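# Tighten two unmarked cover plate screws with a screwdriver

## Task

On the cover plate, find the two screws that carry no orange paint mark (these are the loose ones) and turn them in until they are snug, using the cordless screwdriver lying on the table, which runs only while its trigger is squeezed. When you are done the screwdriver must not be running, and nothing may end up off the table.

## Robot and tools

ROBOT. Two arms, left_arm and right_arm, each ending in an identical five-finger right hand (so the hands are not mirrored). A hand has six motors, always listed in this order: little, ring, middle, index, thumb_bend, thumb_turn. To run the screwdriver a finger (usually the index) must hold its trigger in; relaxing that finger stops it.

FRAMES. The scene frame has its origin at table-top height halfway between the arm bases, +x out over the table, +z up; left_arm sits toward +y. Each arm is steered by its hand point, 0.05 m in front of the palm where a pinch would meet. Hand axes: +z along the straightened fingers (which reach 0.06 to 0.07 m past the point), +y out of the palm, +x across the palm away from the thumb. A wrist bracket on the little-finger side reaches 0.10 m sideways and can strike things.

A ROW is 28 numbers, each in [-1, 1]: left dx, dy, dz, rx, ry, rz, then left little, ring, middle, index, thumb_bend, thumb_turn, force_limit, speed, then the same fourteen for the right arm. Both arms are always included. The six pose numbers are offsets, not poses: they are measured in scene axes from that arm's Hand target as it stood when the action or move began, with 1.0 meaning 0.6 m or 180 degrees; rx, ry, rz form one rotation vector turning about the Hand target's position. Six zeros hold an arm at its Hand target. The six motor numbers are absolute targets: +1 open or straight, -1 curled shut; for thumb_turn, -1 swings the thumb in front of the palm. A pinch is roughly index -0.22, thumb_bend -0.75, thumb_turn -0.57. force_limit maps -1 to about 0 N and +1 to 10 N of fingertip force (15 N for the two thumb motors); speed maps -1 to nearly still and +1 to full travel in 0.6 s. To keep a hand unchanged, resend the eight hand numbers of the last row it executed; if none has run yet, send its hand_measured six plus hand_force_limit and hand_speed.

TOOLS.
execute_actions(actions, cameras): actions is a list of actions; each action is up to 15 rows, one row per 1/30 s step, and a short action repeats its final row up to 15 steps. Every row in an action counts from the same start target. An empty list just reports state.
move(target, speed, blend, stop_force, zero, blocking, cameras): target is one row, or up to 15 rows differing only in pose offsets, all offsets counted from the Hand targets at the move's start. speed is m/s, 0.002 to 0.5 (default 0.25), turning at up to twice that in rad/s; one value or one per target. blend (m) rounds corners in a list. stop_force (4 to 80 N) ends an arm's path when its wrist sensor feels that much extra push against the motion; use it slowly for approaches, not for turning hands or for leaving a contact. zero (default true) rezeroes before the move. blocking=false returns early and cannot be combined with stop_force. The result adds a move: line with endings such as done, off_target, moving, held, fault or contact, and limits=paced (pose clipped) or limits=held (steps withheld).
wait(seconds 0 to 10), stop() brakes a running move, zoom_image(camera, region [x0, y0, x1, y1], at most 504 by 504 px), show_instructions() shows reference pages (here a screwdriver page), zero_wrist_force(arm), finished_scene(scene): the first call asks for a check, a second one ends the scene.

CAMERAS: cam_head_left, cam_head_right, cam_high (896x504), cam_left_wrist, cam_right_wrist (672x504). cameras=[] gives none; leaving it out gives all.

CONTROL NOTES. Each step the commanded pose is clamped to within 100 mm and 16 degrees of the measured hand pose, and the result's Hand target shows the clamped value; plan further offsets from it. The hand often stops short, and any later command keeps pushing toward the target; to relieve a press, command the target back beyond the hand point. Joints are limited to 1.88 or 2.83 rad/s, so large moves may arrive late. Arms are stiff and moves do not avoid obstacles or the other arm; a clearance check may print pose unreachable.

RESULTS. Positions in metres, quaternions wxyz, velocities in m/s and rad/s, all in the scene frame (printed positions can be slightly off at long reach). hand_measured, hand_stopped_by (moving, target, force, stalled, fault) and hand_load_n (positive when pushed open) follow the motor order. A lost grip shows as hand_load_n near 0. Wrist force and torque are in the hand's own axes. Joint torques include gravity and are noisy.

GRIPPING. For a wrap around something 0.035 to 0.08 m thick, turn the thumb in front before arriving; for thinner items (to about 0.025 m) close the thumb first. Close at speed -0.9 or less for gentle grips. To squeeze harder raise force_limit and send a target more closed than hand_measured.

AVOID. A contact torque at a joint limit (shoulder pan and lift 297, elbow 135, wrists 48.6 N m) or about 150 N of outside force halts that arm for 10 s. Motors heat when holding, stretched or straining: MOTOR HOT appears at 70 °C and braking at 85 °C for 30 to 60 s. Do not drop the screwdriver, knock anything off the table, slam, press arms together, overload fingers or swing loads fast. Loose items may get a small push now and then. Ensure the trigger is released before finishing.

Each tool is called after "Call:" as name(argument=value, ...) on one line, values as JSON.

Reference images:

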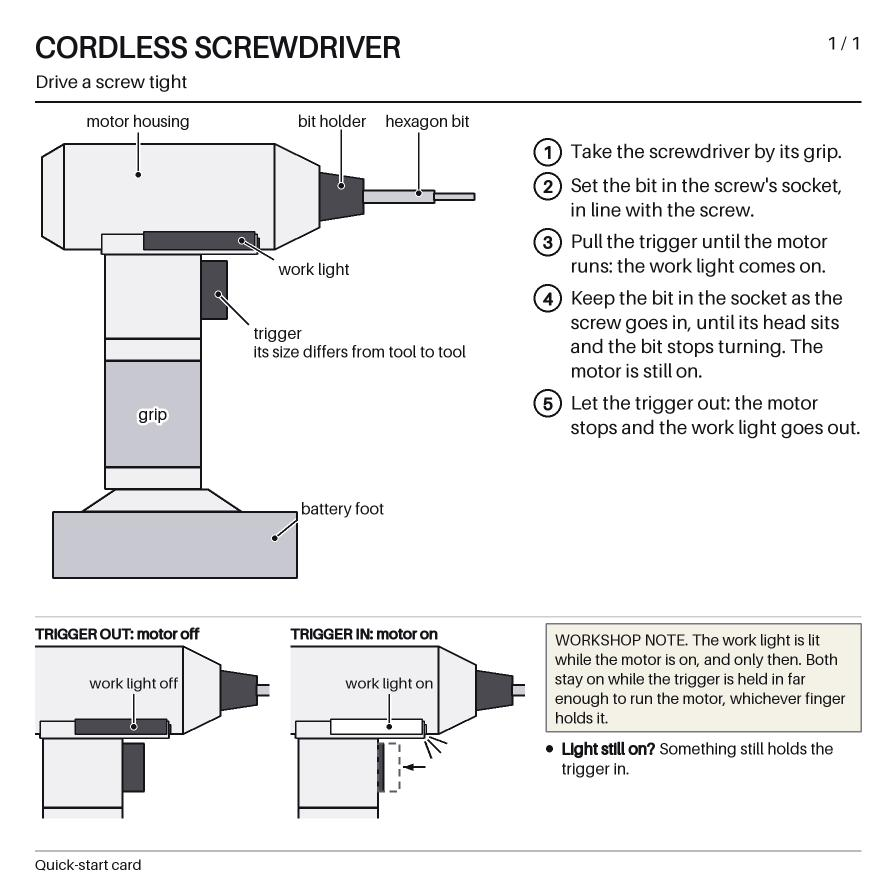

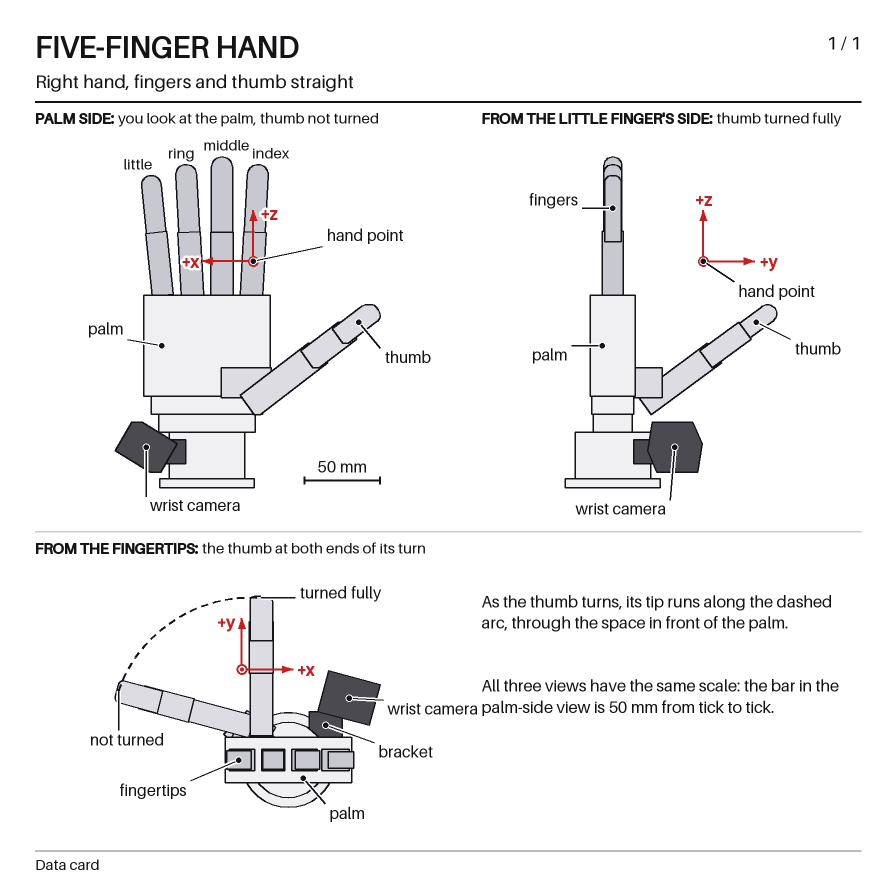

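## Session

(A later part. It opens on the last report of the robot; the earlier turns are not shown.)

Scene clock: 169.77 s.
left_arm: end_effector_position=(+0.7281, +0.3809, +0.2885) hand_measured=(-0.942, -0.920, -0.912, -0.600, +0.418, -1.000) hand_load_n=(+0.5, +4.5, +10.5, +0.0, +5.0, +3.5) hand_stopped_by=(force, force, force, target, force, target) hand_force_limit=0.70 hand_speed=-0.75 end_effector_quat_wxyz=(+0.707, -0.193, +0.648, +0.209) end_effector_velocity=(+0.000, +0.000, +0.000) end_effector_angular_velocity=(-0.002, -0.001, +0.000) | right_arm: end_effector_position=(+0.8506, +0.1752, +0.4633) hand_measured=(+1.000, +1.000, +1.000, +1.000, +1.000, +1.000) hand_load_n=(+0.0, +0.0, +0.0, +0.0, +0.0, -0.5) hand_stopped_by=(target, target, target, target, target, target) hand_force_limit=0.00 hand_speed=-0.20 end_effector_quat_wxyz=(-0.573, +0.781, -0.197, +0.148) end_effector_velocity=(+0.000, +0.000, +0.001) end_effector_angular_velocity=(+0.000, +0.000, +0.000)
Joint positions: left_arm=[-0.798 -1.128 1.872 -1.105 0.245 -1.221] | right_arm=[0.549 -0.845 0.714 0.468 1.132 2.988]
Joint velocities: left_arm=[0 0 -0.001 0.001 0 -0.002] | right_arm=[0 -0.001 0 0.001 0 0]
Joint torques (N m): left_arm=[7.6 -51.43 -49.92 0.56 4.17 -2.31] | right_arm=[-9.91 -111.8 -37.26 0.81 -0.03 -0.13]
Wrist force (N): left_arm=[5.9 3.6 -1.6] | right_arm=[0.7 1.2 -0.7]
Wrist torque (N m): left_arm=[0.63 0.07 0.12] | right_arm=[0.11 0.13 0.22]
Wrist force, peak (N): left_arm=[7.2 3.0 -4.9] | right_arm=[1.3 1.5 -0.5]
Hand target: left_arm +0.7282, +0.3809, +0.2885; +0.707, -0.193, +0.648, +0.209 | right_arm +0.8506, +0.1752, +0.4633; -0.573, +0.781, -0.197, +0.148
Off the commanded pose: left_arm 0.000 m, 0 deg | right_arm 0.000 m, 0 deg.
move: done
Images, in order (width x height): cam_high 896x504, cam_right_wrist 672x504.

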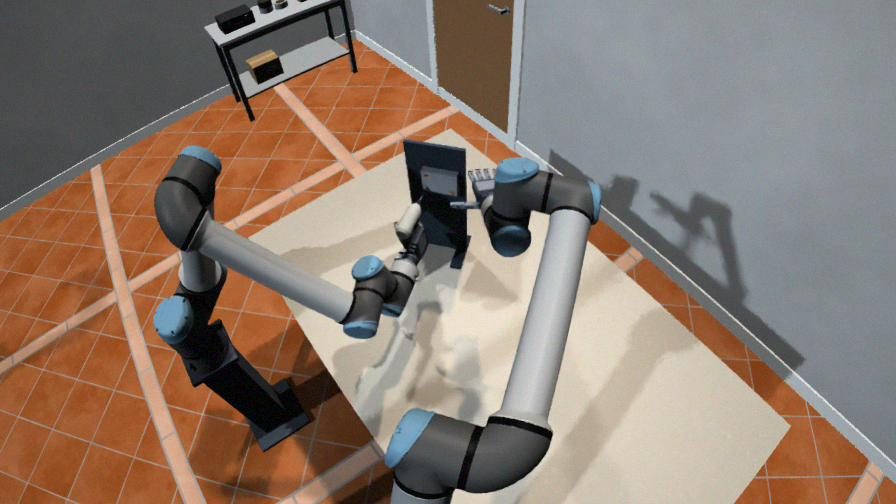

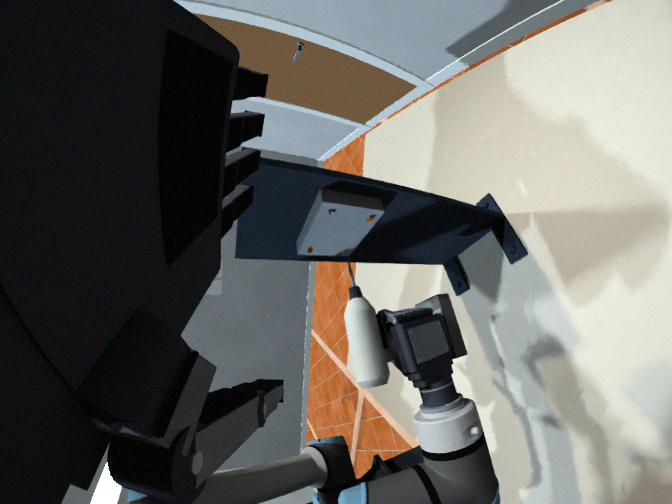

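Call:
move(target=[0.011,0.00744,0,0,0,0,-0.98,-1,-0.98,-0.6,-0.62,-1,0.7,-0.75,0.19,0.02,-0.167,0,0,0.1389,1,1,1,1,1,1,0,-0.2], cameras=["cam_right_wrist"], speed=0.2)

Call:
zoom_image(camera="cam_right_wrist", region=[270, 250, 310, 290])

Call:
zoom_image(camera="cam_right_wrist", region=[280, 258, 300, 273])

Scene clock: 171.90 s.
left_arm: end_effector_position=(+0.7348, +0.3854, +0.2885) hand_measured=(-0.942, -0.920, -0.912, -0.600, +0.418, -1.000) hand_load_n=(+0.5, +4.5, +10.5, +0.0, +4.5, +4.0) hand_stopped_by=(force, force, force, target, force, target) hand_force_limit=0.70 hand_speed=-0.75 end_effector_quat_wxyz=(+0.707, -0.193, +0.648, +0.209) end_effector_velocity=(+0.000, +0.000, +0.000) end_effector_angular_velocity=(-0.001, +0.000, +0.000) | right_arm: end_effector_position=(+0.9636, +0.1865, +0.3628) hand_measured=(+1.000, +1.000, +1.000, +1.000, +1.000, +1.000) hand_load_n=(+0.0, +0.0, +0.0, -0.5, +0.0, +0.0) hand_stopped_by=(target, target, target, target, target, target) hand_force_limit=0.00 hand_speed=-0.20 end_effector_quat_wxyz=(-0.626, +0.776, -0.042, +0.055) end_effector_velocity=(+0.000, +0.000, +0.001) end_effector_angular_velocity=(+0.000, -0.001, +0.000)
Joint positions: left_arm=[-0.787 -1.122 1.861 -1.085 0.255 -1.237] | right_arm=[0.434 -0.372 0.037 0.681 0.665 2.831]
Joint velocities: left_arm=[0 0 0 0 -0.001 -0.001] | right_arm=[0 -0.001 0 0 0 -0.001]
Joint torques (N m): left_arm=[-5.83 -60.6 -39.74 -2.76 1.01 -0.73] | right_arm=[16.66 -131.6 -35.75 -1.95 0.46 -2.31]
Wrist force (N): left_arm=[5.9 3.3 -1.0] | right_arm=[0.9 1.3 -0.6]
Wrist torque (N m): left_arm=[0.55 0.05 0.11] | right_arm=[0.12 0.12 0.25]
Wrist force, peak (N): left_arm=[6.5 3.5 -1.4] | right_arm=[2.5 2.7 -0.4]
Hand target: left_arm +0.7348, +0.3854, +0.2885; +0.707, -0.193, +0.648, +0.209 | right_arm +0.9649, +0.1876, +0.3634; -0.592, +0.805, -0.023, +0.021
Off the commanded pose: left_arm 0.000 m, 0 deg | right_arm 0.001 m, 7 deg.
elbow stopped short (right arm): the move would have taken joint 3 (elbow) straighter than the controller allows.
elbow read too straight (right arm): the controller reads joint 3 (elbow) straighter than it allows; while it does, the hand can move without a command.
move: off_target (right_arm)
Images, in order (width x height): cam_right_wrist 672x504.

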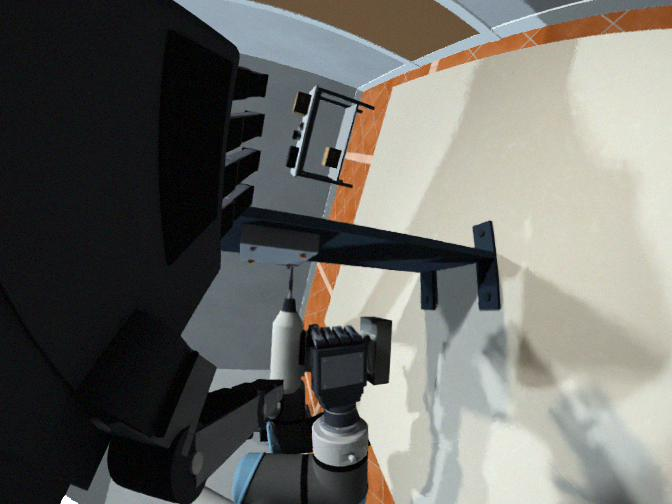

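Scaled by 12.600 from the camera's 672x504 image, which has a finer 960x720 frame.

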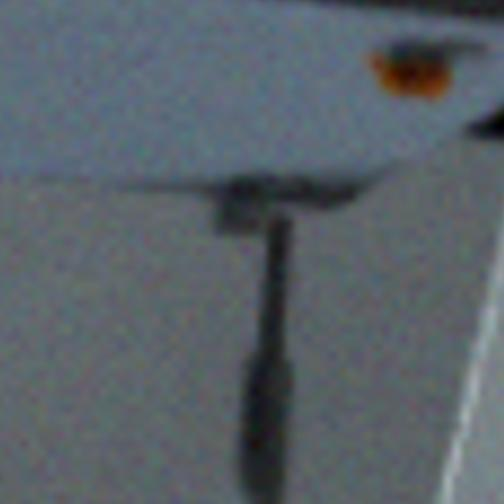

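Scaled by 25.200 from the camera's 672x504 image, which has a finer 960x720 frame.

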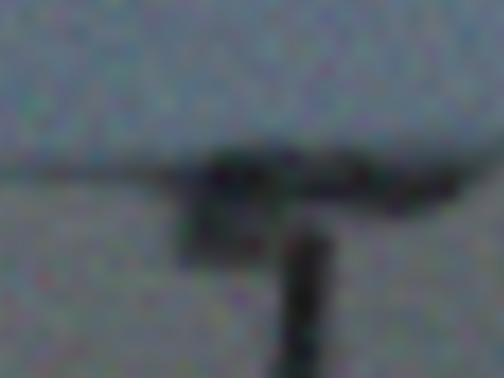

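Call:
move(target=[-0.0069,-0.00465,0,0,0,0,-0.98,-1,-0.98,-0.6,-0.62,-1,0.7,-0.75,0,0,0,0,0,0,1,1,1,1,1,1,0,-0.2], cameras=["cam_right_wrist"], speed=0.2)

Call:
zoom_image(camera="cam_right_wrist", region=[270, 250, 310, 290])

Call:
zoom_image(camera="cam_right_wrist", region=[280, 258, 300, 273])

Scene clock: 173.20 s.
left_arm: end_effector_position=(+0.7306, +0.3825, +0.2885) hand_measured=(-0.942, -0.920, -0.912, -0.600, +0.418, -1.000) hand_load_n=(+0.5, +4.5, +10.5, +0.0, +4.5, +3.5) hand_stopped_by=(force, force, force, target, force, target) hand_force_limit=0.70 hand_speed=-0.75 end_effector_quat_wxyz=(+0.707, -0.193, +0.648, +0.209) end_effector_velocity=(+0.000, -0.001, +0.001) end_effector_angular_velocity=(-0.001, -0.001, -0.001) | right_arm: end_effector_position=(+0.9636, +0.1866, +0.3628) hand_measured=(+1.000, +1.000, +1.000, +1.000, +1.000, +1.000) hand_load_n=(+0.0, +0.0, +0.0, +0.0, +0.0, +0.0) hand_stopped_by=(target, target, target, target, target, target) hand_force_limit=0.00 hand_speed=-0.20 end_effector_quat_wxyz=(-0.626, +0.776, -0.042, +0.055) end_effector_velocity=(+0.000, +0.000, -0.001) end_effector_angular_velocity=(+0.000, +0.000, +0.000)
Joint positions: left_arm=[-0.794 -1.125 1.868 -1.098 0.249 -1.227] | right_arm=[0.434 -0.372 0.037 0.681 0.665 2.831]
Joint velocities: left_arm=[-0.001 -0.001 0 0 0 0] | right_arm=[0 0.001 0 -0.001 0 0]
Joint torques (N m): left_arm=[4.2 -78.81 -28.62 -3.19 0.61 2.47] | right_arm=[4.07 -134.18 -33.58 -1.9 -0.04 1.61]
Wrist force (N): left_arm=[5.9 3.4 -1.4] | right_arm=[1.0 1.3 -1.0]
Wrist torque (N m): left_arm=[0.58 0.05 0.12] | right_arm=[0.14 0.13 0.26]
Wrist force, peak (N): left_arm=[6.4 3.5 -1.0] | right_arm=[1.2 1.6 -1.0]
Hand target: left_arm +0.7306, +0.3826, +0.2885; +0.707, -0.193, +0.648, +0.209 | right_arm +0.9649, +0.1876, +0.3634; -0.592, +0.805, -0.023, +0.021
Off the commanded pose: left_arm 0.000 m, 0 deg | right_arm 0.002 m, 7 deg.
elbow stopped short (right arm): the move would have taken joint 3 (elbow) straighter than the controller allows.
move: off_target (right_arm)
Images, in order (width x height): cam_right_wrist 672x504.

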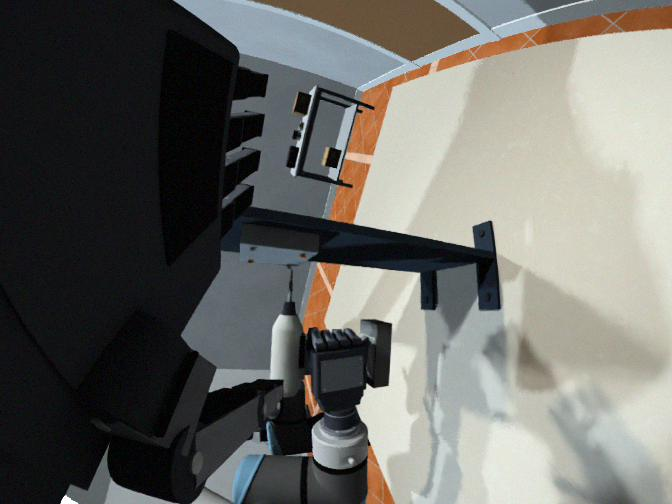

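Scaled by 12.600 from the camera's 672x504 image, which has a finer 960x720 frame.

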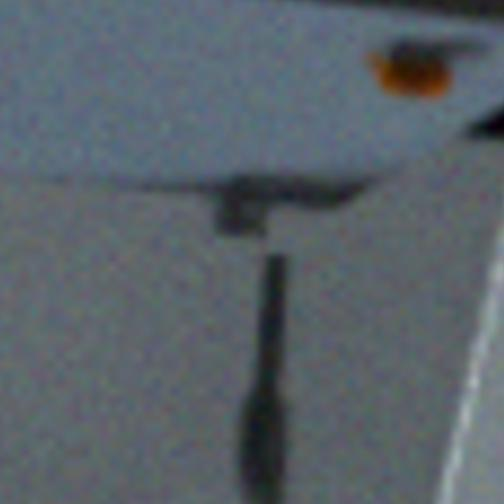

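Scaled by 25.200 from the camera's 672x504 image, which has a finer 960x720 frame.

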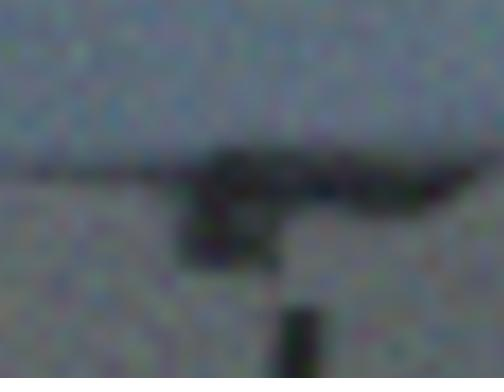

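Call:
zoom_image(camera="cam_right_wrist", region=[225, 210, 325, 310])

Scaled by 5.040 from the camera's 672x504 image, which has a finer 960x720 frame.

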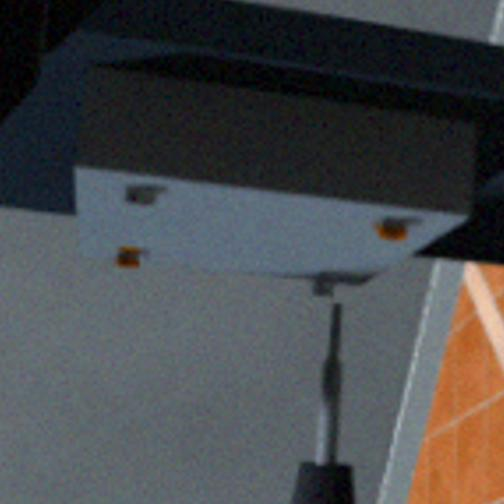

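Call:
move(target=[0,0,0.00667,0,0,0,-0.98,-1,-0.98,-0.6,-0.62,-1,0.7,-0.75,0,0,0,0,0,0,1,1,1,1,1,1,0,-0.2], cameras=["cam_right_wrist"], speed=0.2)

Call:
zoom_image(camera="cam_right_wrist", region=[280, 258, 300, 273])

Call:
zoom_image(camera="cam_right_wrist", region=[225, 210, 325, 310])

Scene clock: 174.23 s.
left_arm: end_effector_position=(+0.7306, +0.3826, +0.2926) hand_measured=(-0.942, -0.920, -0.912, -0.600, +0.418, -1.000) hand_load_n=(+0.5, +4.5, +10.5, +0.0, +5.0, +3.5) hand_stopped_by=(force, force, force, target, force, target) hand_force_limit=0.70 hand_speed=-0.75 end_effector_quat_wxyz=(+0.707, -0.193, +0.648, +0.209) end_effector_velocity=(+0.000, -0.001, +0.000) end_effector_angular_velocity=(+0.001, +0.001, -0.001) | right_arm: end_effector_position=(+0.9636, +0.1866, +0.3628) hand_measured=(+1.000, +1.000, +1.000, +1.000, +1.000, +1.000) hand_load_n=(+0.0, +0.0, +0.0, +0.0, +0.0, +0.0) hand_stopped_by=(target, target, target, target, target, target) hand_force_limit=0.00 hand_speed=-0.20 end_effector_quat_wxyz=(-0.626, +0.776, -0.042, +0.055) end_effector_velocity=(+0.000, +0.000, -0.001) end_effector_angular_velocity=(-0.001, +0.002, +0.000)
Joint positions: left_arm=[-0.794 -1.13 1.865 -1.091 0.249 -1.227] | right_arm=[0.434 -0.372 0.037 0.681 0.665 2.831]
Joint velocities: left_arm=[-0.001 0 0 0 0 0.001] | right_arm=[0 0 0 0.002 0 0]
Joint torques (N m): left_arm=[11.69 -76.8 -47.81 -0.84 2.98 -1.79] | right_arm=[-1.81 -129.45 -34.78 -1.69 -0.15 1.4]
Wrist force (N): left_arm=[5.6 3.6 -0.8] | right_arm=[0.9 1.1 -0.9]
Wrist torque (N m): left_arm=[0.58 0.08 0.10] | right_arm=[0.11 0.14 0.25]
Wrist force, peak (N): left_arm=[6.5 3.5 -1.1] | right_arm=[1.2 1.5 -0.8]
Hand target: left_arm +0.7307, +0.3826, +0.2925; +0.707, -0.193, +0.648, +0.209 | right_arm +0.9649, +0.1876, +0.3634; -0.592, +0.805, -0.023, +0.021
Off the commanded pose: left_arm 0.000 m, 0 deg | right_arm 0.002 m, 7 deg.
elbow stopped short (right arm): the move would have taken joint 3 (elbow) straighter than the controller allows.
move: off_target (right_arm)
Images, in order (width x height): cam_right_wrist 672x504.

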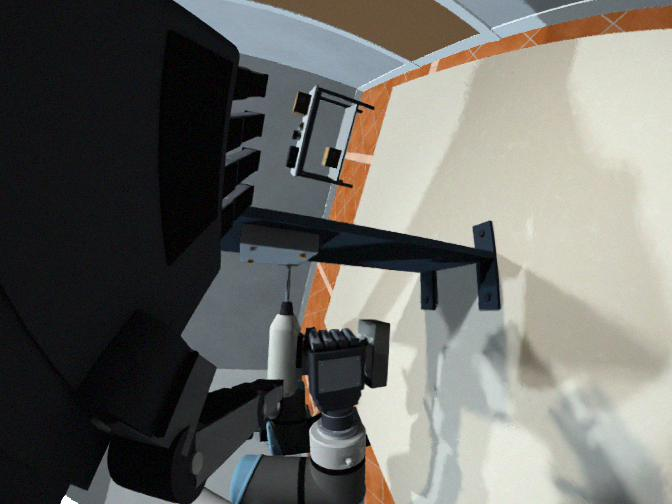

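Scaled by 25.200 from the camera's 672x504 image, which has a finer 960x720 frame.

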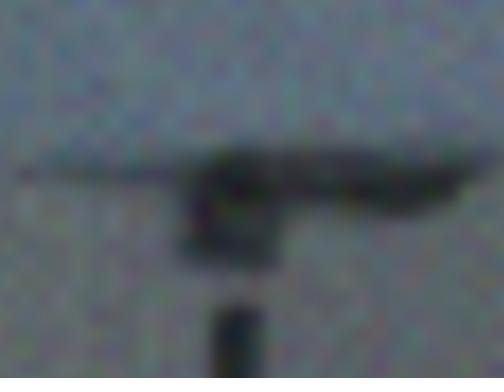

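Scaled by 5.040 from the camera's 672x504 image, which has a finer 960x720 frame.

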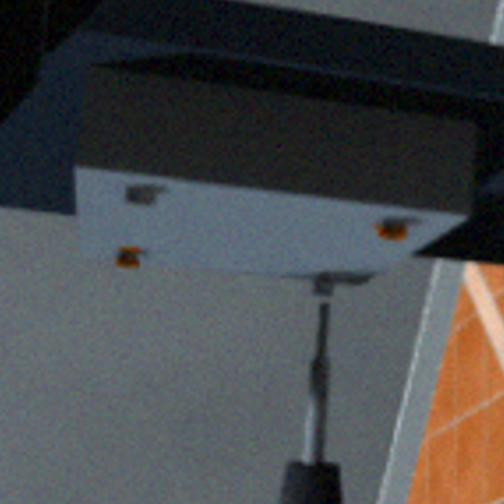

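Call:
move(target=[0,0,0.0011,0,0,0,-0.98,-1,-0.98,-0.6,-0.62,-1,0.7,-0.75,-0.19,-0.02,0.167,0,0,-0.1389,1,1,1,1,1,1,0,-0.2], cameras=["cam_right_wrist"], speed=0.2)

Call:
zoom_image(camera="cam_right_wrist", region=[328, 240, 368, 270])

Call:
zoom_image(camera="cam_right_wrist", region=[338, 245, 358, 260])

Scene clock: 175.87 s.
left_arm: end_effector_position=(+0.7307, +0.3826, +0.2932) hand_measured=(-0.942, -0.920, -0.912, -0.600, +0.418, -1.000) hand_load_n=(+0.5, +5.0, +10.5, +0.5, +5.0, +3.5) hand_stopped_by=(force, force, force, target, force, target) hand_force_limit=0.70 hand_speed=-0.75 end_effector_quat_wxyz=(+0.707, -0.193, +0.648, +0.209) end_effector_velocity=(+0.000, +0.001, +0.000) end_effector_angular_velocity=(-0.001, -0.001, +0.001) | right_arm: end_effector_position=(+0.8506, +0.1753, +0.4632) hand_measured=(+1.000, +1.000, +1.000, +1.000, +1.000, +1.000) hand_load_n=(+0.0, +0.0, -0.5, +0.0, +0.0, -0.5) hand_stopped_by=(target, target, target, target, target, target) hand_force_limit=0.00 hand_speed=-0.20 end_effector_quat_wxyz=(-0.573, +0.781, -0.197, +0.148) end_effector_velocity=(+0.000, +0.000, +0.000) end_effector_angular_velocity=(+0.000, -0.001, -0.002)
Joint positions: left_arm=[-0.794 -1.131 1.865 -1.09 0.249 -1.227] | right_arm=[0.549 -0.845 0.714 0.468 1.132 2.988]
Joint velocities: left_arm=[0.001 0 0 0 0 -0.001] | right_arm=[0 0 0 0 0.002 0]
Joint torques (N m): left_arm=[9.79 -86.19 -48.3 0.41 3.26 -2.9] | right_arm=[-4.8 -114.23 -43.58 -3 2.07 -0.89]
Wrist force (N): left_arm=[6.2 3.7 -1.0] | right_arm=[1.0 1.3 -0.6]
Wrist torque (N m): left_arm=[0.61 0.00 0.14] | right_arm=[0.11 0.09 0.23]
Wrist force, peak (N): left_arm=[6.3 3.5 -1.5] | right_arm=[2.6 3.3 -0.5]
Hand target: left_arm +0.7307, +0.3826, +0.2932; +0.707, -0.193, +0.648, +0.209 | right_arm +0.8506, +0.1752, +0.4633; -0.573, +0.781, -0.197, +0.148
Off the commanded pose: left_arm 0.000 m, 0 deg | right_arm 0.001 m, 0 deg.
move: done
Images, in order (width x height): cam_right_wrist 672x504.

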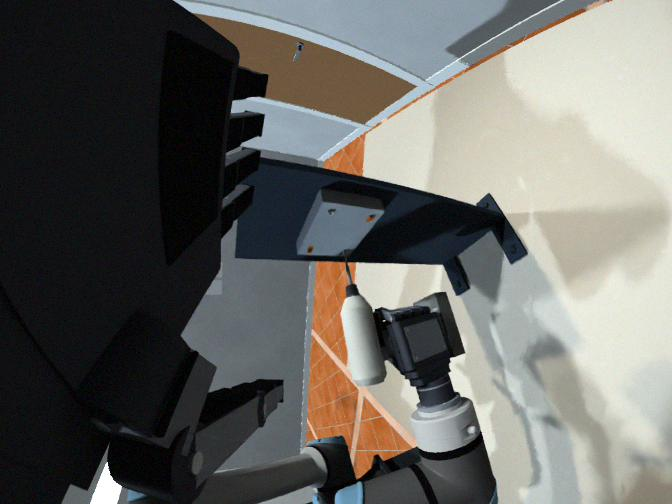

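Scaled by 12.600 from the camera's 672x504 image, which has a finer 960x720 frame.

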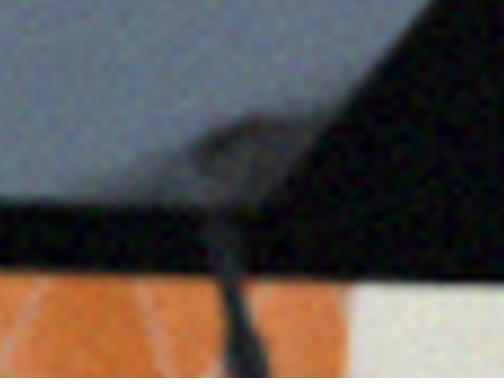

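Scaled by 25.200 from the camera's 672x504 image, which has a finer 960x720 frame.

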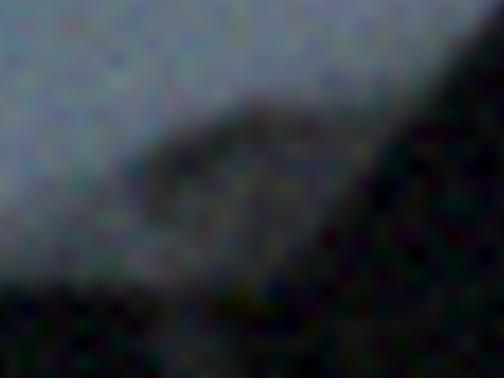

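Call:
wait(seconds=0, cameras=["cam_high","cam_head_left"])

Call:
zoom_image(camera="cam_high", region=[410, 160, 470, 220])

Call:
zoom_image(camera="cam_high", region=[415, 178, 440, 203])

Call:
zoom_image(camera="cam_head_left", region=[290, 100, 360, 190])

Scene clock: 176.40 s.
left_arm: end_effector_position=(+0.7307, +0.3826, +0.2932) hand_measured=(-0.942, -0.920, -0.912, -0.600, +0.418, -1.000) hand_load_n=(+0.5, +5.0, +10.5, +0.0, +4.5, +3.5) hand_stopped_by=(force, force, force, target, force, target) hand_force_limit=0.70 hand_speed=-0.75 end_effector_quat_wxyz=(+0.707, -0.193, +0.648, +0.209) end_effector_velocity=(+0.000, +0.000, +0.000) end_effector_angular_velocity=(+0.000, +0.001, +0.000) | right_arm: end_effector_position=(+0.8506, +0.1753, +0.4633) hand_measured=(+1.000, +1.000, +1.000, +1.000, +1.000, +1.000) hand_load_n=(+0.0, +0.5, +0.0, +0.0, +0.5, +0.0) hand_stopped_by=(target, target, target, target, target, target) hand_force_limit=0.00 hand_speed=-0.20 end_effector_quat_wxyz=(-0.573, +0.781, -0.197, +0.148) end_effector_velocity=(+0.000, +0.000, -0.001) end_effector_angular_velocity=(+0.000, +0.001, +0.000)
Joint positions: left_arm=[-0.794 -1.131 1.865 -1.09 0.249 -1.227] | right_arm=[0.549 -0.845 0.714 0.468 1.132 2.988]
Joint velocities: left_arm=[0 0 0 0.001 0 0] | right_arm=[0 0.001 0 0 0 0]
Joint torques (N m): left_arm=[9.78 -82.67 -47.11 -0.5 2.88 -2.56] | right_arm=[-14.05 -113.6 -42.47 -2.91 1.86 0.16]
Wrist force (N): left_arm=[6.1 3.1 -1.3] | right_arm=[0.6 1.3 -0.4]
Wrist torque (N m): left_arm=[0.53 0.02 0.11] | right_arm=[0.11 0.13 0.22]
Wrist force, peak (N): left_arm=[6.2 3.3 -1.5] | right_arm=[1.1 1.4 -0.8]
Hand target: left_arm +0.7307, +0.3826, +0.2932; +0.707, -0.193, +0.648, +0.209 | right_arm +0.8506, +0.1752, +0.4633; -0.573, +0.781, -0.197, +0.148
Off the commanded pose: left_arm 0.000 m, 0 deg | right_arm 0.001 m, 0 deg.
Images, in order (width x height): cam_head_left 896x504, cam_high 896x504.

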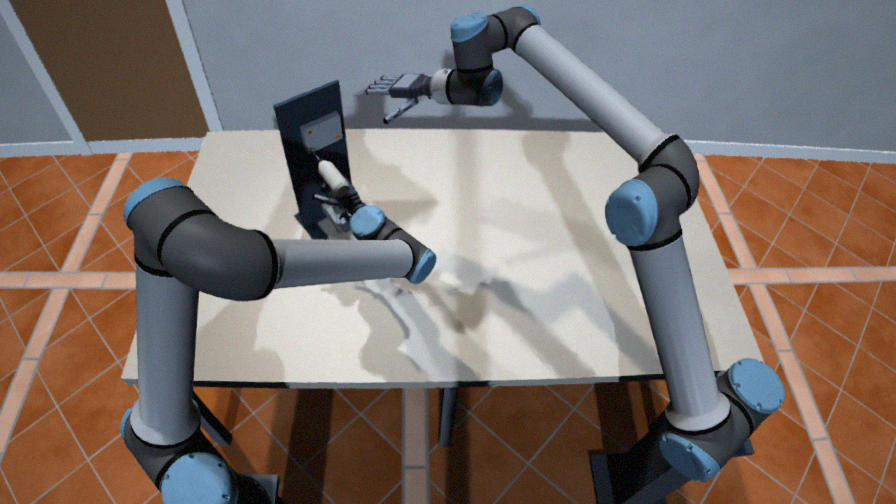

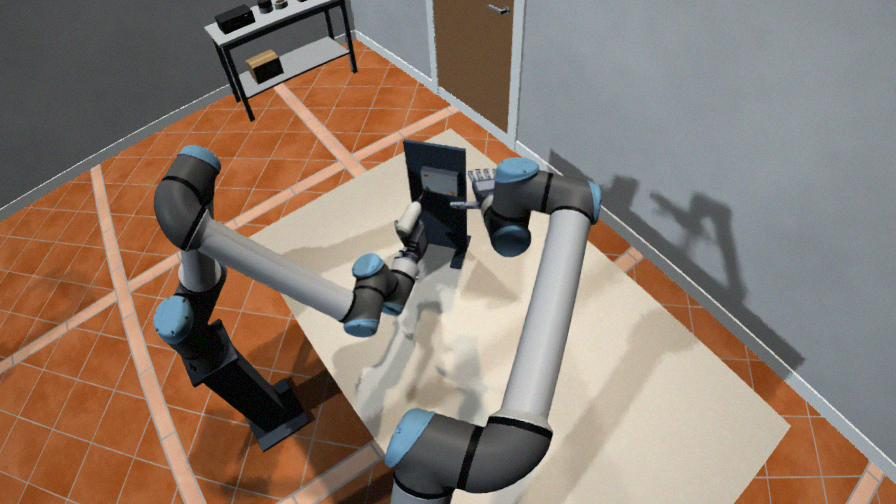

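Scaled by 8.400.

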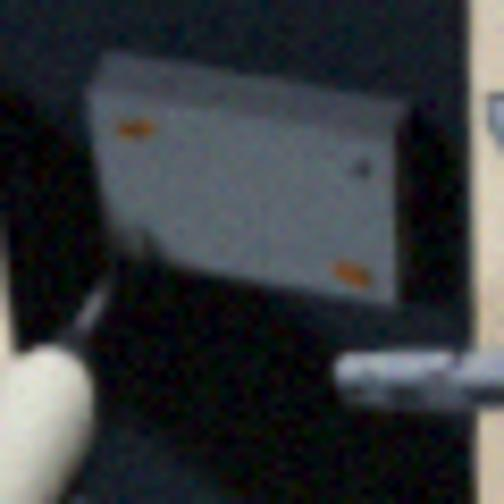

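Scaled by 20.160.

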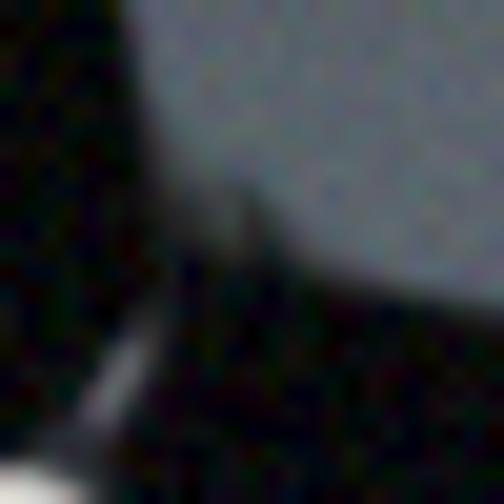

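Scaled by 5.600.

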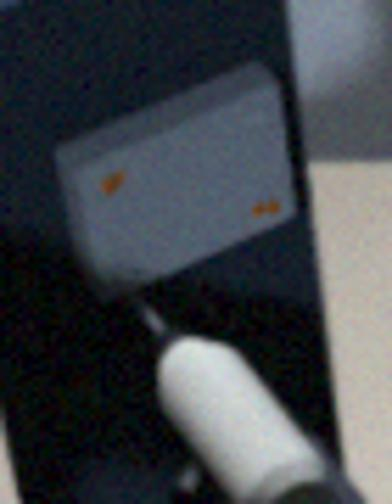

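Call:
move(target=[0.00233,-0.00345,0,0,0,0,-0.98,-1,-0.98,-0.6,-0.62,-1,0.7,-0.75,0,0,0,0,0,0,1,1,1,1,1,1,0,-0.2], cameras=["cam_high","cam_right_wrist","cam_head_left"], speed=0.2)

Call:
zoom_image(camera="cam_high", region=[410, 160, 470, 220])

Call:
zoom_image(camera="cam_head_left", region=[290, 100, 360, 190])

Call:
zoom_image(camera="cam_right_wrist", region=[328, 240, 368, 270])

Call:
zoom_image(camera="cam_right_wrist", region=[338, 245, 358, 260])

Scene clock: 177.73 s.
left_arm: end_effector_position=(+0.7321, +0.3805, +0.2932) hand_measured=(-0.942, -0.920, -0.912, -0.600, +0.418, -1.000) hand_load_n=(+1.0, +5.0, +10.5, +0.0, +4.5, +3.5) hand_stopped_by=(force, force, force, target, force, target) hand_force_limit=0.70 hand_speed=-0.75 end_effector_quat_wxyz=(+0.707, -0.193, +0.648, +0.209) end_effector_velocity=(+0.000, +0.000, +0.000) end_effector_angular_velocity=(+0.000, +0.000, +0.000) | right_arm: end_effector_position=(+0.8506, +0.1752, +0.4633) hand_measured=(+1.000, +1.000, +1.000, +1.000, +1.000, +1.000) hand_load_n=(+0.0, +0.0, +0.0, +0.0, +0.0, +0.0) hand_stopped_by=(target, target, target, target, target, target) hand_force_limit=0.00 hand_speed=-0.20 end_effector_quat_wxyz=(-0.573, +0.781, -0.197, +0.148) end_effector_velocity=(+0.000, +0.000, +0.002) end_effector_angular_velocity=(+0.001, -0.003, +0.000)
Joint positions: left_arm=[-0.794 -1.128 1.861 -1.089 0.248 -1.226] | right_arm=[0.549 -0.845 0.714 0.468 1.132 2.988]
Joint velocities: left_arm=[0 0 0 0 0 0] | right_arm=[0 -0.001 0 -0.002 0 0]
Joint torques (N m): left_arm=[-14.22 -55.37 -44.32 0.52 -0.97 3.86] | right_arm=[-14.93 -114.02 -38.33 -2.64 1.73 0.27]
Wrist force (N): left_arm=[6.2 3.2 -1.2] | right_arm=[0.9 1.2 -0.3]
Wrist torque (N m): left_arm=[0.55 0.01 0.13] | right_arm=[0.09 0.10 0.22]
Wrist force, peak (N): left_arm=[6.4 3.5 -1.3] | right_arm=[1.3 1.3 -0.7]
Hand target: left_arm +0.7320, +0.3805, +0.2932; +0.707, -0.193, +0.648, +0.209 | right_arm +0.8506, +0.1752, +0.4633; -0.573, +0.781, -0.197, +0.148
Off the commanded pose: left_arm 0.000 m, 0 deg | right_arm 0.000 m, 0 deg.
move: done
Images, in order (width x height): cam_head_left 896x504, cam_high 896x504, cam_right_wrist 672x504.

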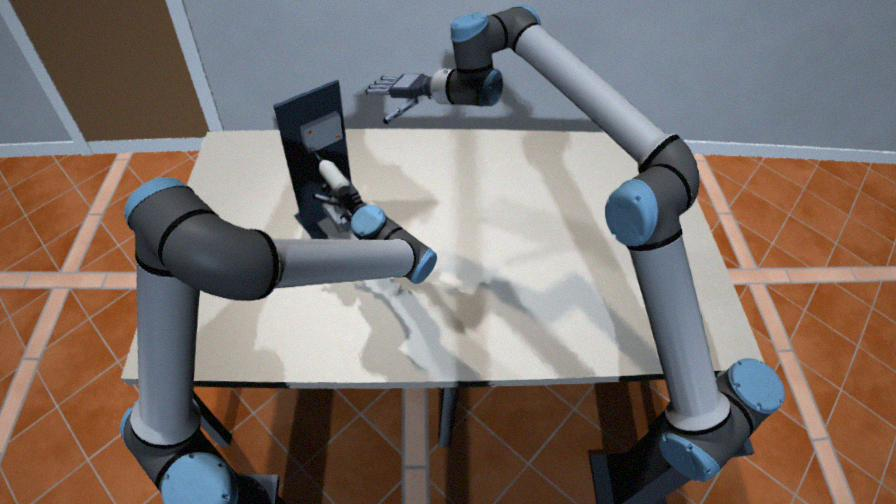

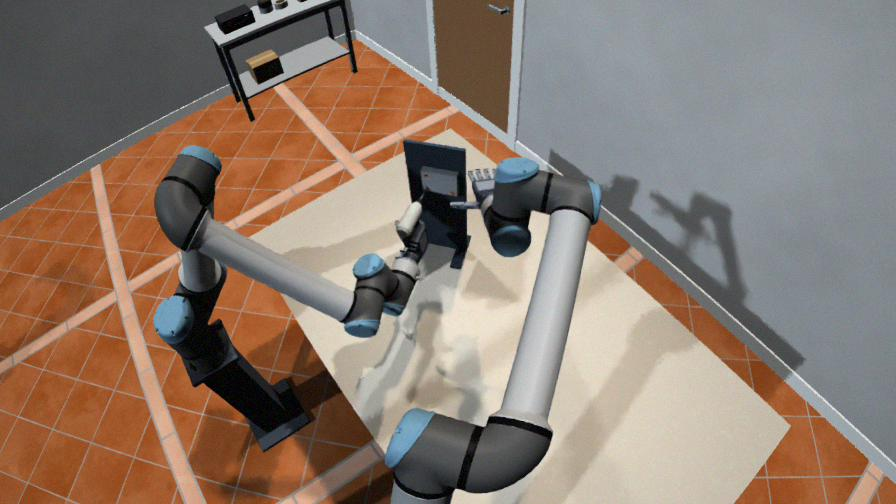

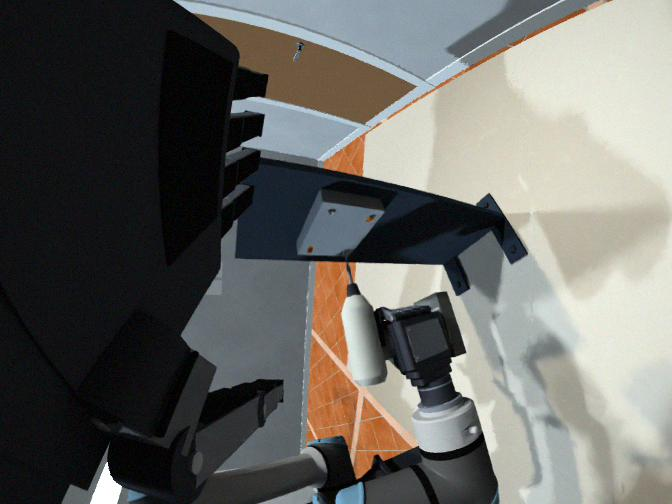

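Scaled by 8.400.

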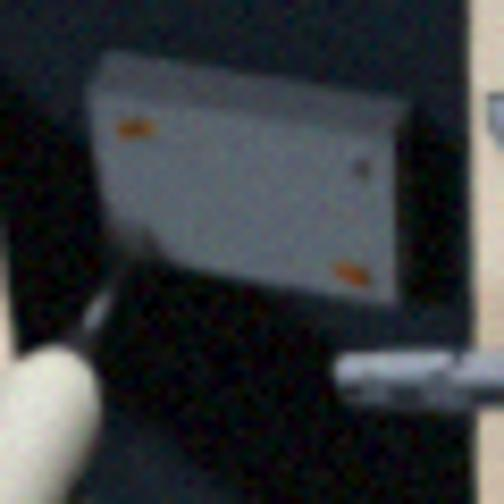

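Scaled by 5.600.

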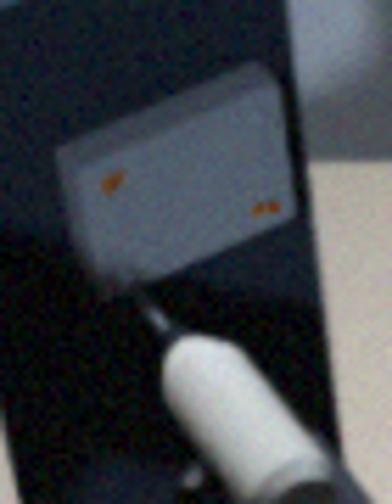

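Scaled by 12.600 from the camera's 672x504 image, which has a finer 960x720 frame.

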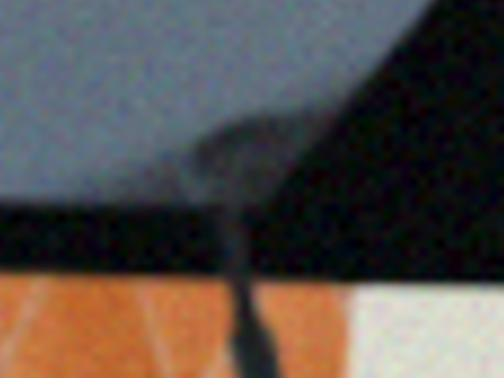

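Scaled by 25.200 from the camera's 672x504 image, which has a finer 960x720 frame.

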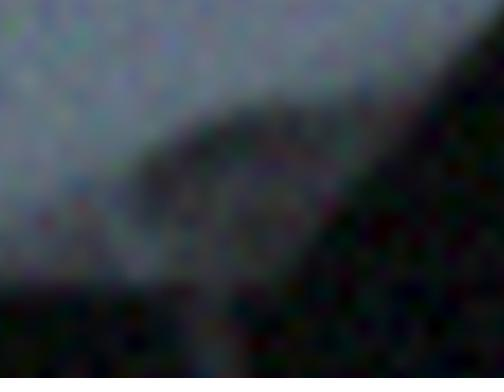

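Call:
move(target=[0.0111,0.00745,0,0,0,0,-0.98,-1,-0.98,-0.6,-0.62,-1,0.7,-0.75,0,0,0,0,0,0,1,1,1,1,1,1,0,-0.2], cameras=["cam_right_wrist"], speed=0.006, stop_force=5)

Call:
zoom_image(camera="cam_right_wrist", region=[328, 240, 368, 270])

Scene clock: 179.40 s.
left_arm: end_effector_position=(+0.7336, +0.3815, +0.2932) hand_measured=(-0.942, -0.920, -0.912, -0.600, +0.418, -1.000) hand_load_n=(+1.5, +5.0, +10.5, +0.0, +4.5, +3.0) hand_stopped_by=(force, force, force, target, force, target) hand_force_limit=0.70 hand_speed=-0.75 end_effector_quat_wxyz=(+0.707, -0.193, +0.648, +0.209) end_effector_velocity=(+0.000, +0.000, -0.001) end_effector_angular_velocity=(+0.000, +0.001, +0.000) | right_arm: end_effector_position=(+0.8506, +0.1752, +0.4633) hand_measured=(+1.000, +1.000, +1.000, +1.000, +1.000, +1.000) hand_load_n=(+0.0, +0.0, +0.0, +0.0, +0.0, +0.0) hand_stopped_by=(target, target, target, target, target, target) hand_force_limit=0.00 hand_speed=-0.20 end_effector_quat_wxyz=(-0.573, +0.781, -0.197, +0.148) end_effector_velocity=(+0.000, +0.000, +0.000) end_effector_angular_velocity=(+0.001, -0.001, +0.000)
Joint positions: left_arm=[-0.792 -1.127 1.858 -1.085 0.251 -1.23] | right_arm=[0.549 -0.845 0.714 0.468 1.132 2.988]
Joint velocities: left_arm=[0 0.001 0 0.001 0 -0.001] | right_arm=[0 0 0 -0.001 0 0]
Joint torques (N m): left_arm=[-13.18 -88.45 -25.5 -4.96 -0.99 4.51] | right_arm=[-12.59 -114.21 -37.61 -2.23 1.71 0.48]
Wrist force (N): left_arm=[5.8 3.0 -1.9] | right_arm=[1.1 1.3 -0.6]
Wrist torque (N m): left_arm=[0.57 0.05 0.10] | right_arm=[0.12 0.07 0.24]
Wrist force, peak (N): left_arm=[6.8 3.0 -7.9] | right_arm=[0.9 1.5 -1.0]
Hand target: left_arm +0.7336, +0.3815, +0.2932; +0.707, -0.193, +0.648, +0.209 | right_arm +0.8506, +0.1752, +0.4633; -0.573, +0.781, -0.197, +0.148
Off the commanded pose: left_arm 0.006 m, 0 deg | right_arm 0.000 m, 0 deg.
move: contact (left_arm)
Images, in order (width x height): cam_right_wrist 672x504.

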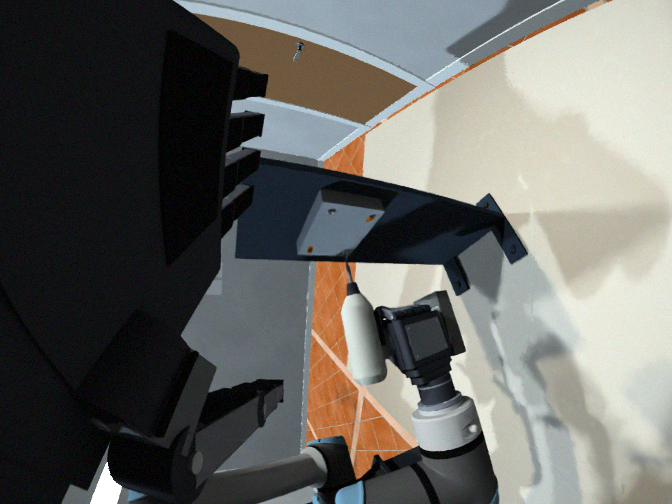

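Scaled by 12.600 from the camera's 672x504 image, which has a finer 960x720 frame.

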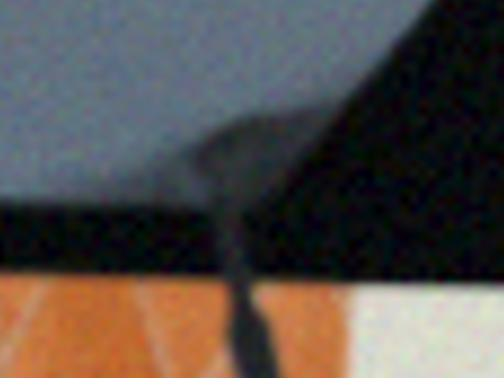

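Call:
move(target=[0,0,0,0,0,0,-0.98,-1,-0.98,-0.6,-0.62,-1,0.7,-0.75,0.19,0.02,-0.167,0,0,0.1389,1,1,1,1,1,1,0,-0.2], cameras=["cam_right_wrist"], speed=0.2)

Call:
zoom_image(camera="cam_right_wrist", region=[280, 258, 300, 273])

Call:
zoom_image(camera="cam_right_wrist", region=[270, 250, 310, 290])

Scene clock: 181.77 s.
left_arm: end_effector_position=(+0.7336, +0.3815, +0.2932) hand_measured=(-0.942, -0.920, -0.912, -0.600, +0.418, -1.000) hand_load_n=(+1.0, +5.0, +10.5, +0.0, +5.0, +3.0) hand_stopped_by=(force, force, force, target, force, target) hand_force_limit=0.70 hand_speed=-0.75 end_effector_quat_wxyz=(+0.707, -0.193, +0.648, +0.209) end_effector_velocity=(+0.000, +0.000, +0.001) end_effector_angular_velocity=(-0.002, -0.001, -0.001) | right_arm: end_effector_position=(+0.9636, +0.1866, +0.3628) hand_measured=(+1.000, +1.000, +1.000, +1.000, +1.000, +1.000) hand_load_n=(+0.0, +0.0, +0.0, +0.0, +0.5, +0.0) hand_stopped_by=(target, target, target, target, target, target) hand_force_limit=0.00 hand_speed=-0.20 end_effector_quat_wxyz=(-0.626, +0.776, -0.042, +0.055) end_effector_velocity=(+0.000, +0.000, +0.001) end_effector_angular_velocity=(+0.001, -0.002, +0.001)
Joint positions: left_arm=[-0.792 -1.127 1.858 -1.085 0.251 -1.23] | right_arm=[0.434 -0.372 0.037 0.681 0.665 2.831]
Joint velocities: left_arm=[0 -0.001 0 0 0 -0.002] | right_arm=[0 -0.001 0 -0.001 -0.001 0]
Joint torques (N m): left_arm=[-14.89 -87.03 -30.49 -3.02 -0.64 3.98] | right_arm=[16.36 -131.95 -35.58 -2.02 0.32 -1.85]
Wrist force (N): left_arm=[5.9 3.3 -1.7] | right_arm=[0.7 1.4 -0.9]
Wrist torque (N m): left_arm=[0.59 0.00 0.12] | right_arm=[0.16 0.17 0.24]
Wrist force, peak (N): left_arm=[6.2 3.6 -1.9] | right_arm=[2.1 2.8 -0.4]
Hand target: left_arm +0.7336, +0.3815, +0.2932; +0.707, -0.193, +0.648, +0.209 | right_arm +0.9649, +0.1876, +0.3634; -0.592, +0.805, -0.023, +0.021
Off the commanded pose: left_arm 0.000 m, 0 deg | right_arm 0.001 m, 7 deg.
elbow stopped short (right arm): the move would have taken joint 3 (elbow) straighter than the controller allows.
elbow read too straight (right arm): the controller reads joint 3 (elbow) straighter than it allows; while it does, the hand can move without a command.
move: off_target (right_arm)
Images, in order (width x height): cam_right_wrist 672x504.

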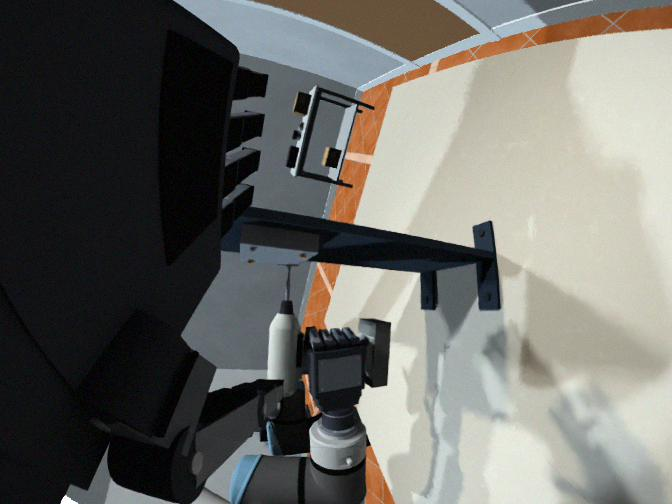

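Scaled by 25.200 from the camera's 672x504 image, which has a finer 960x720 frame.

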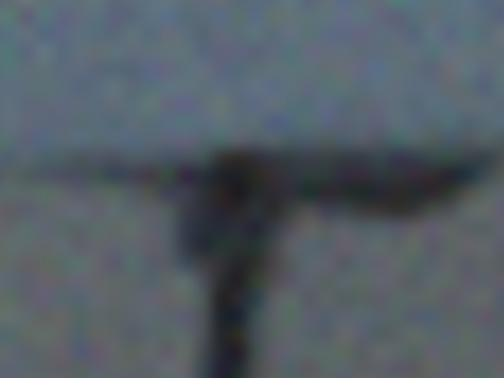

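Scaled by 12.600 from the camera's 672x504 image, which has a finer 960x720 frame.

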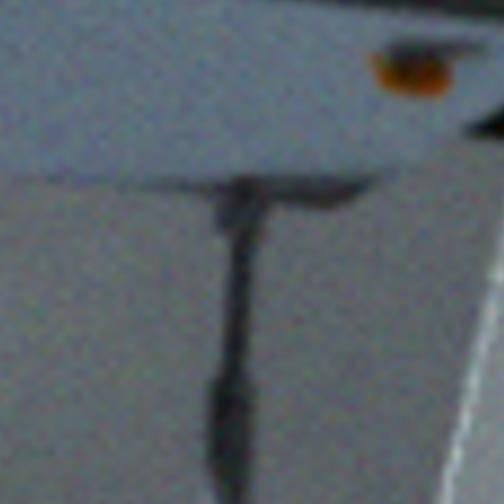

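Call:
zoom_image(camera="cam_right_wrist", region=[284, 262, 296, 271])

Scaled by 42.000 from the camera's 672x504 image, which has a finer 960x720 frame.

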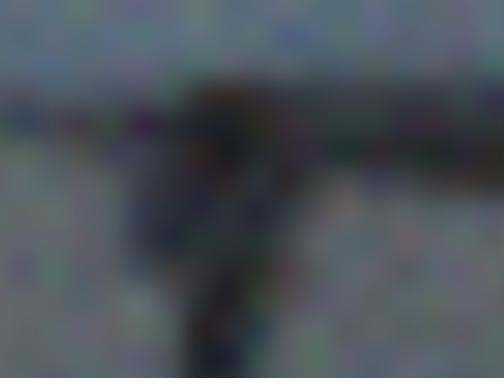

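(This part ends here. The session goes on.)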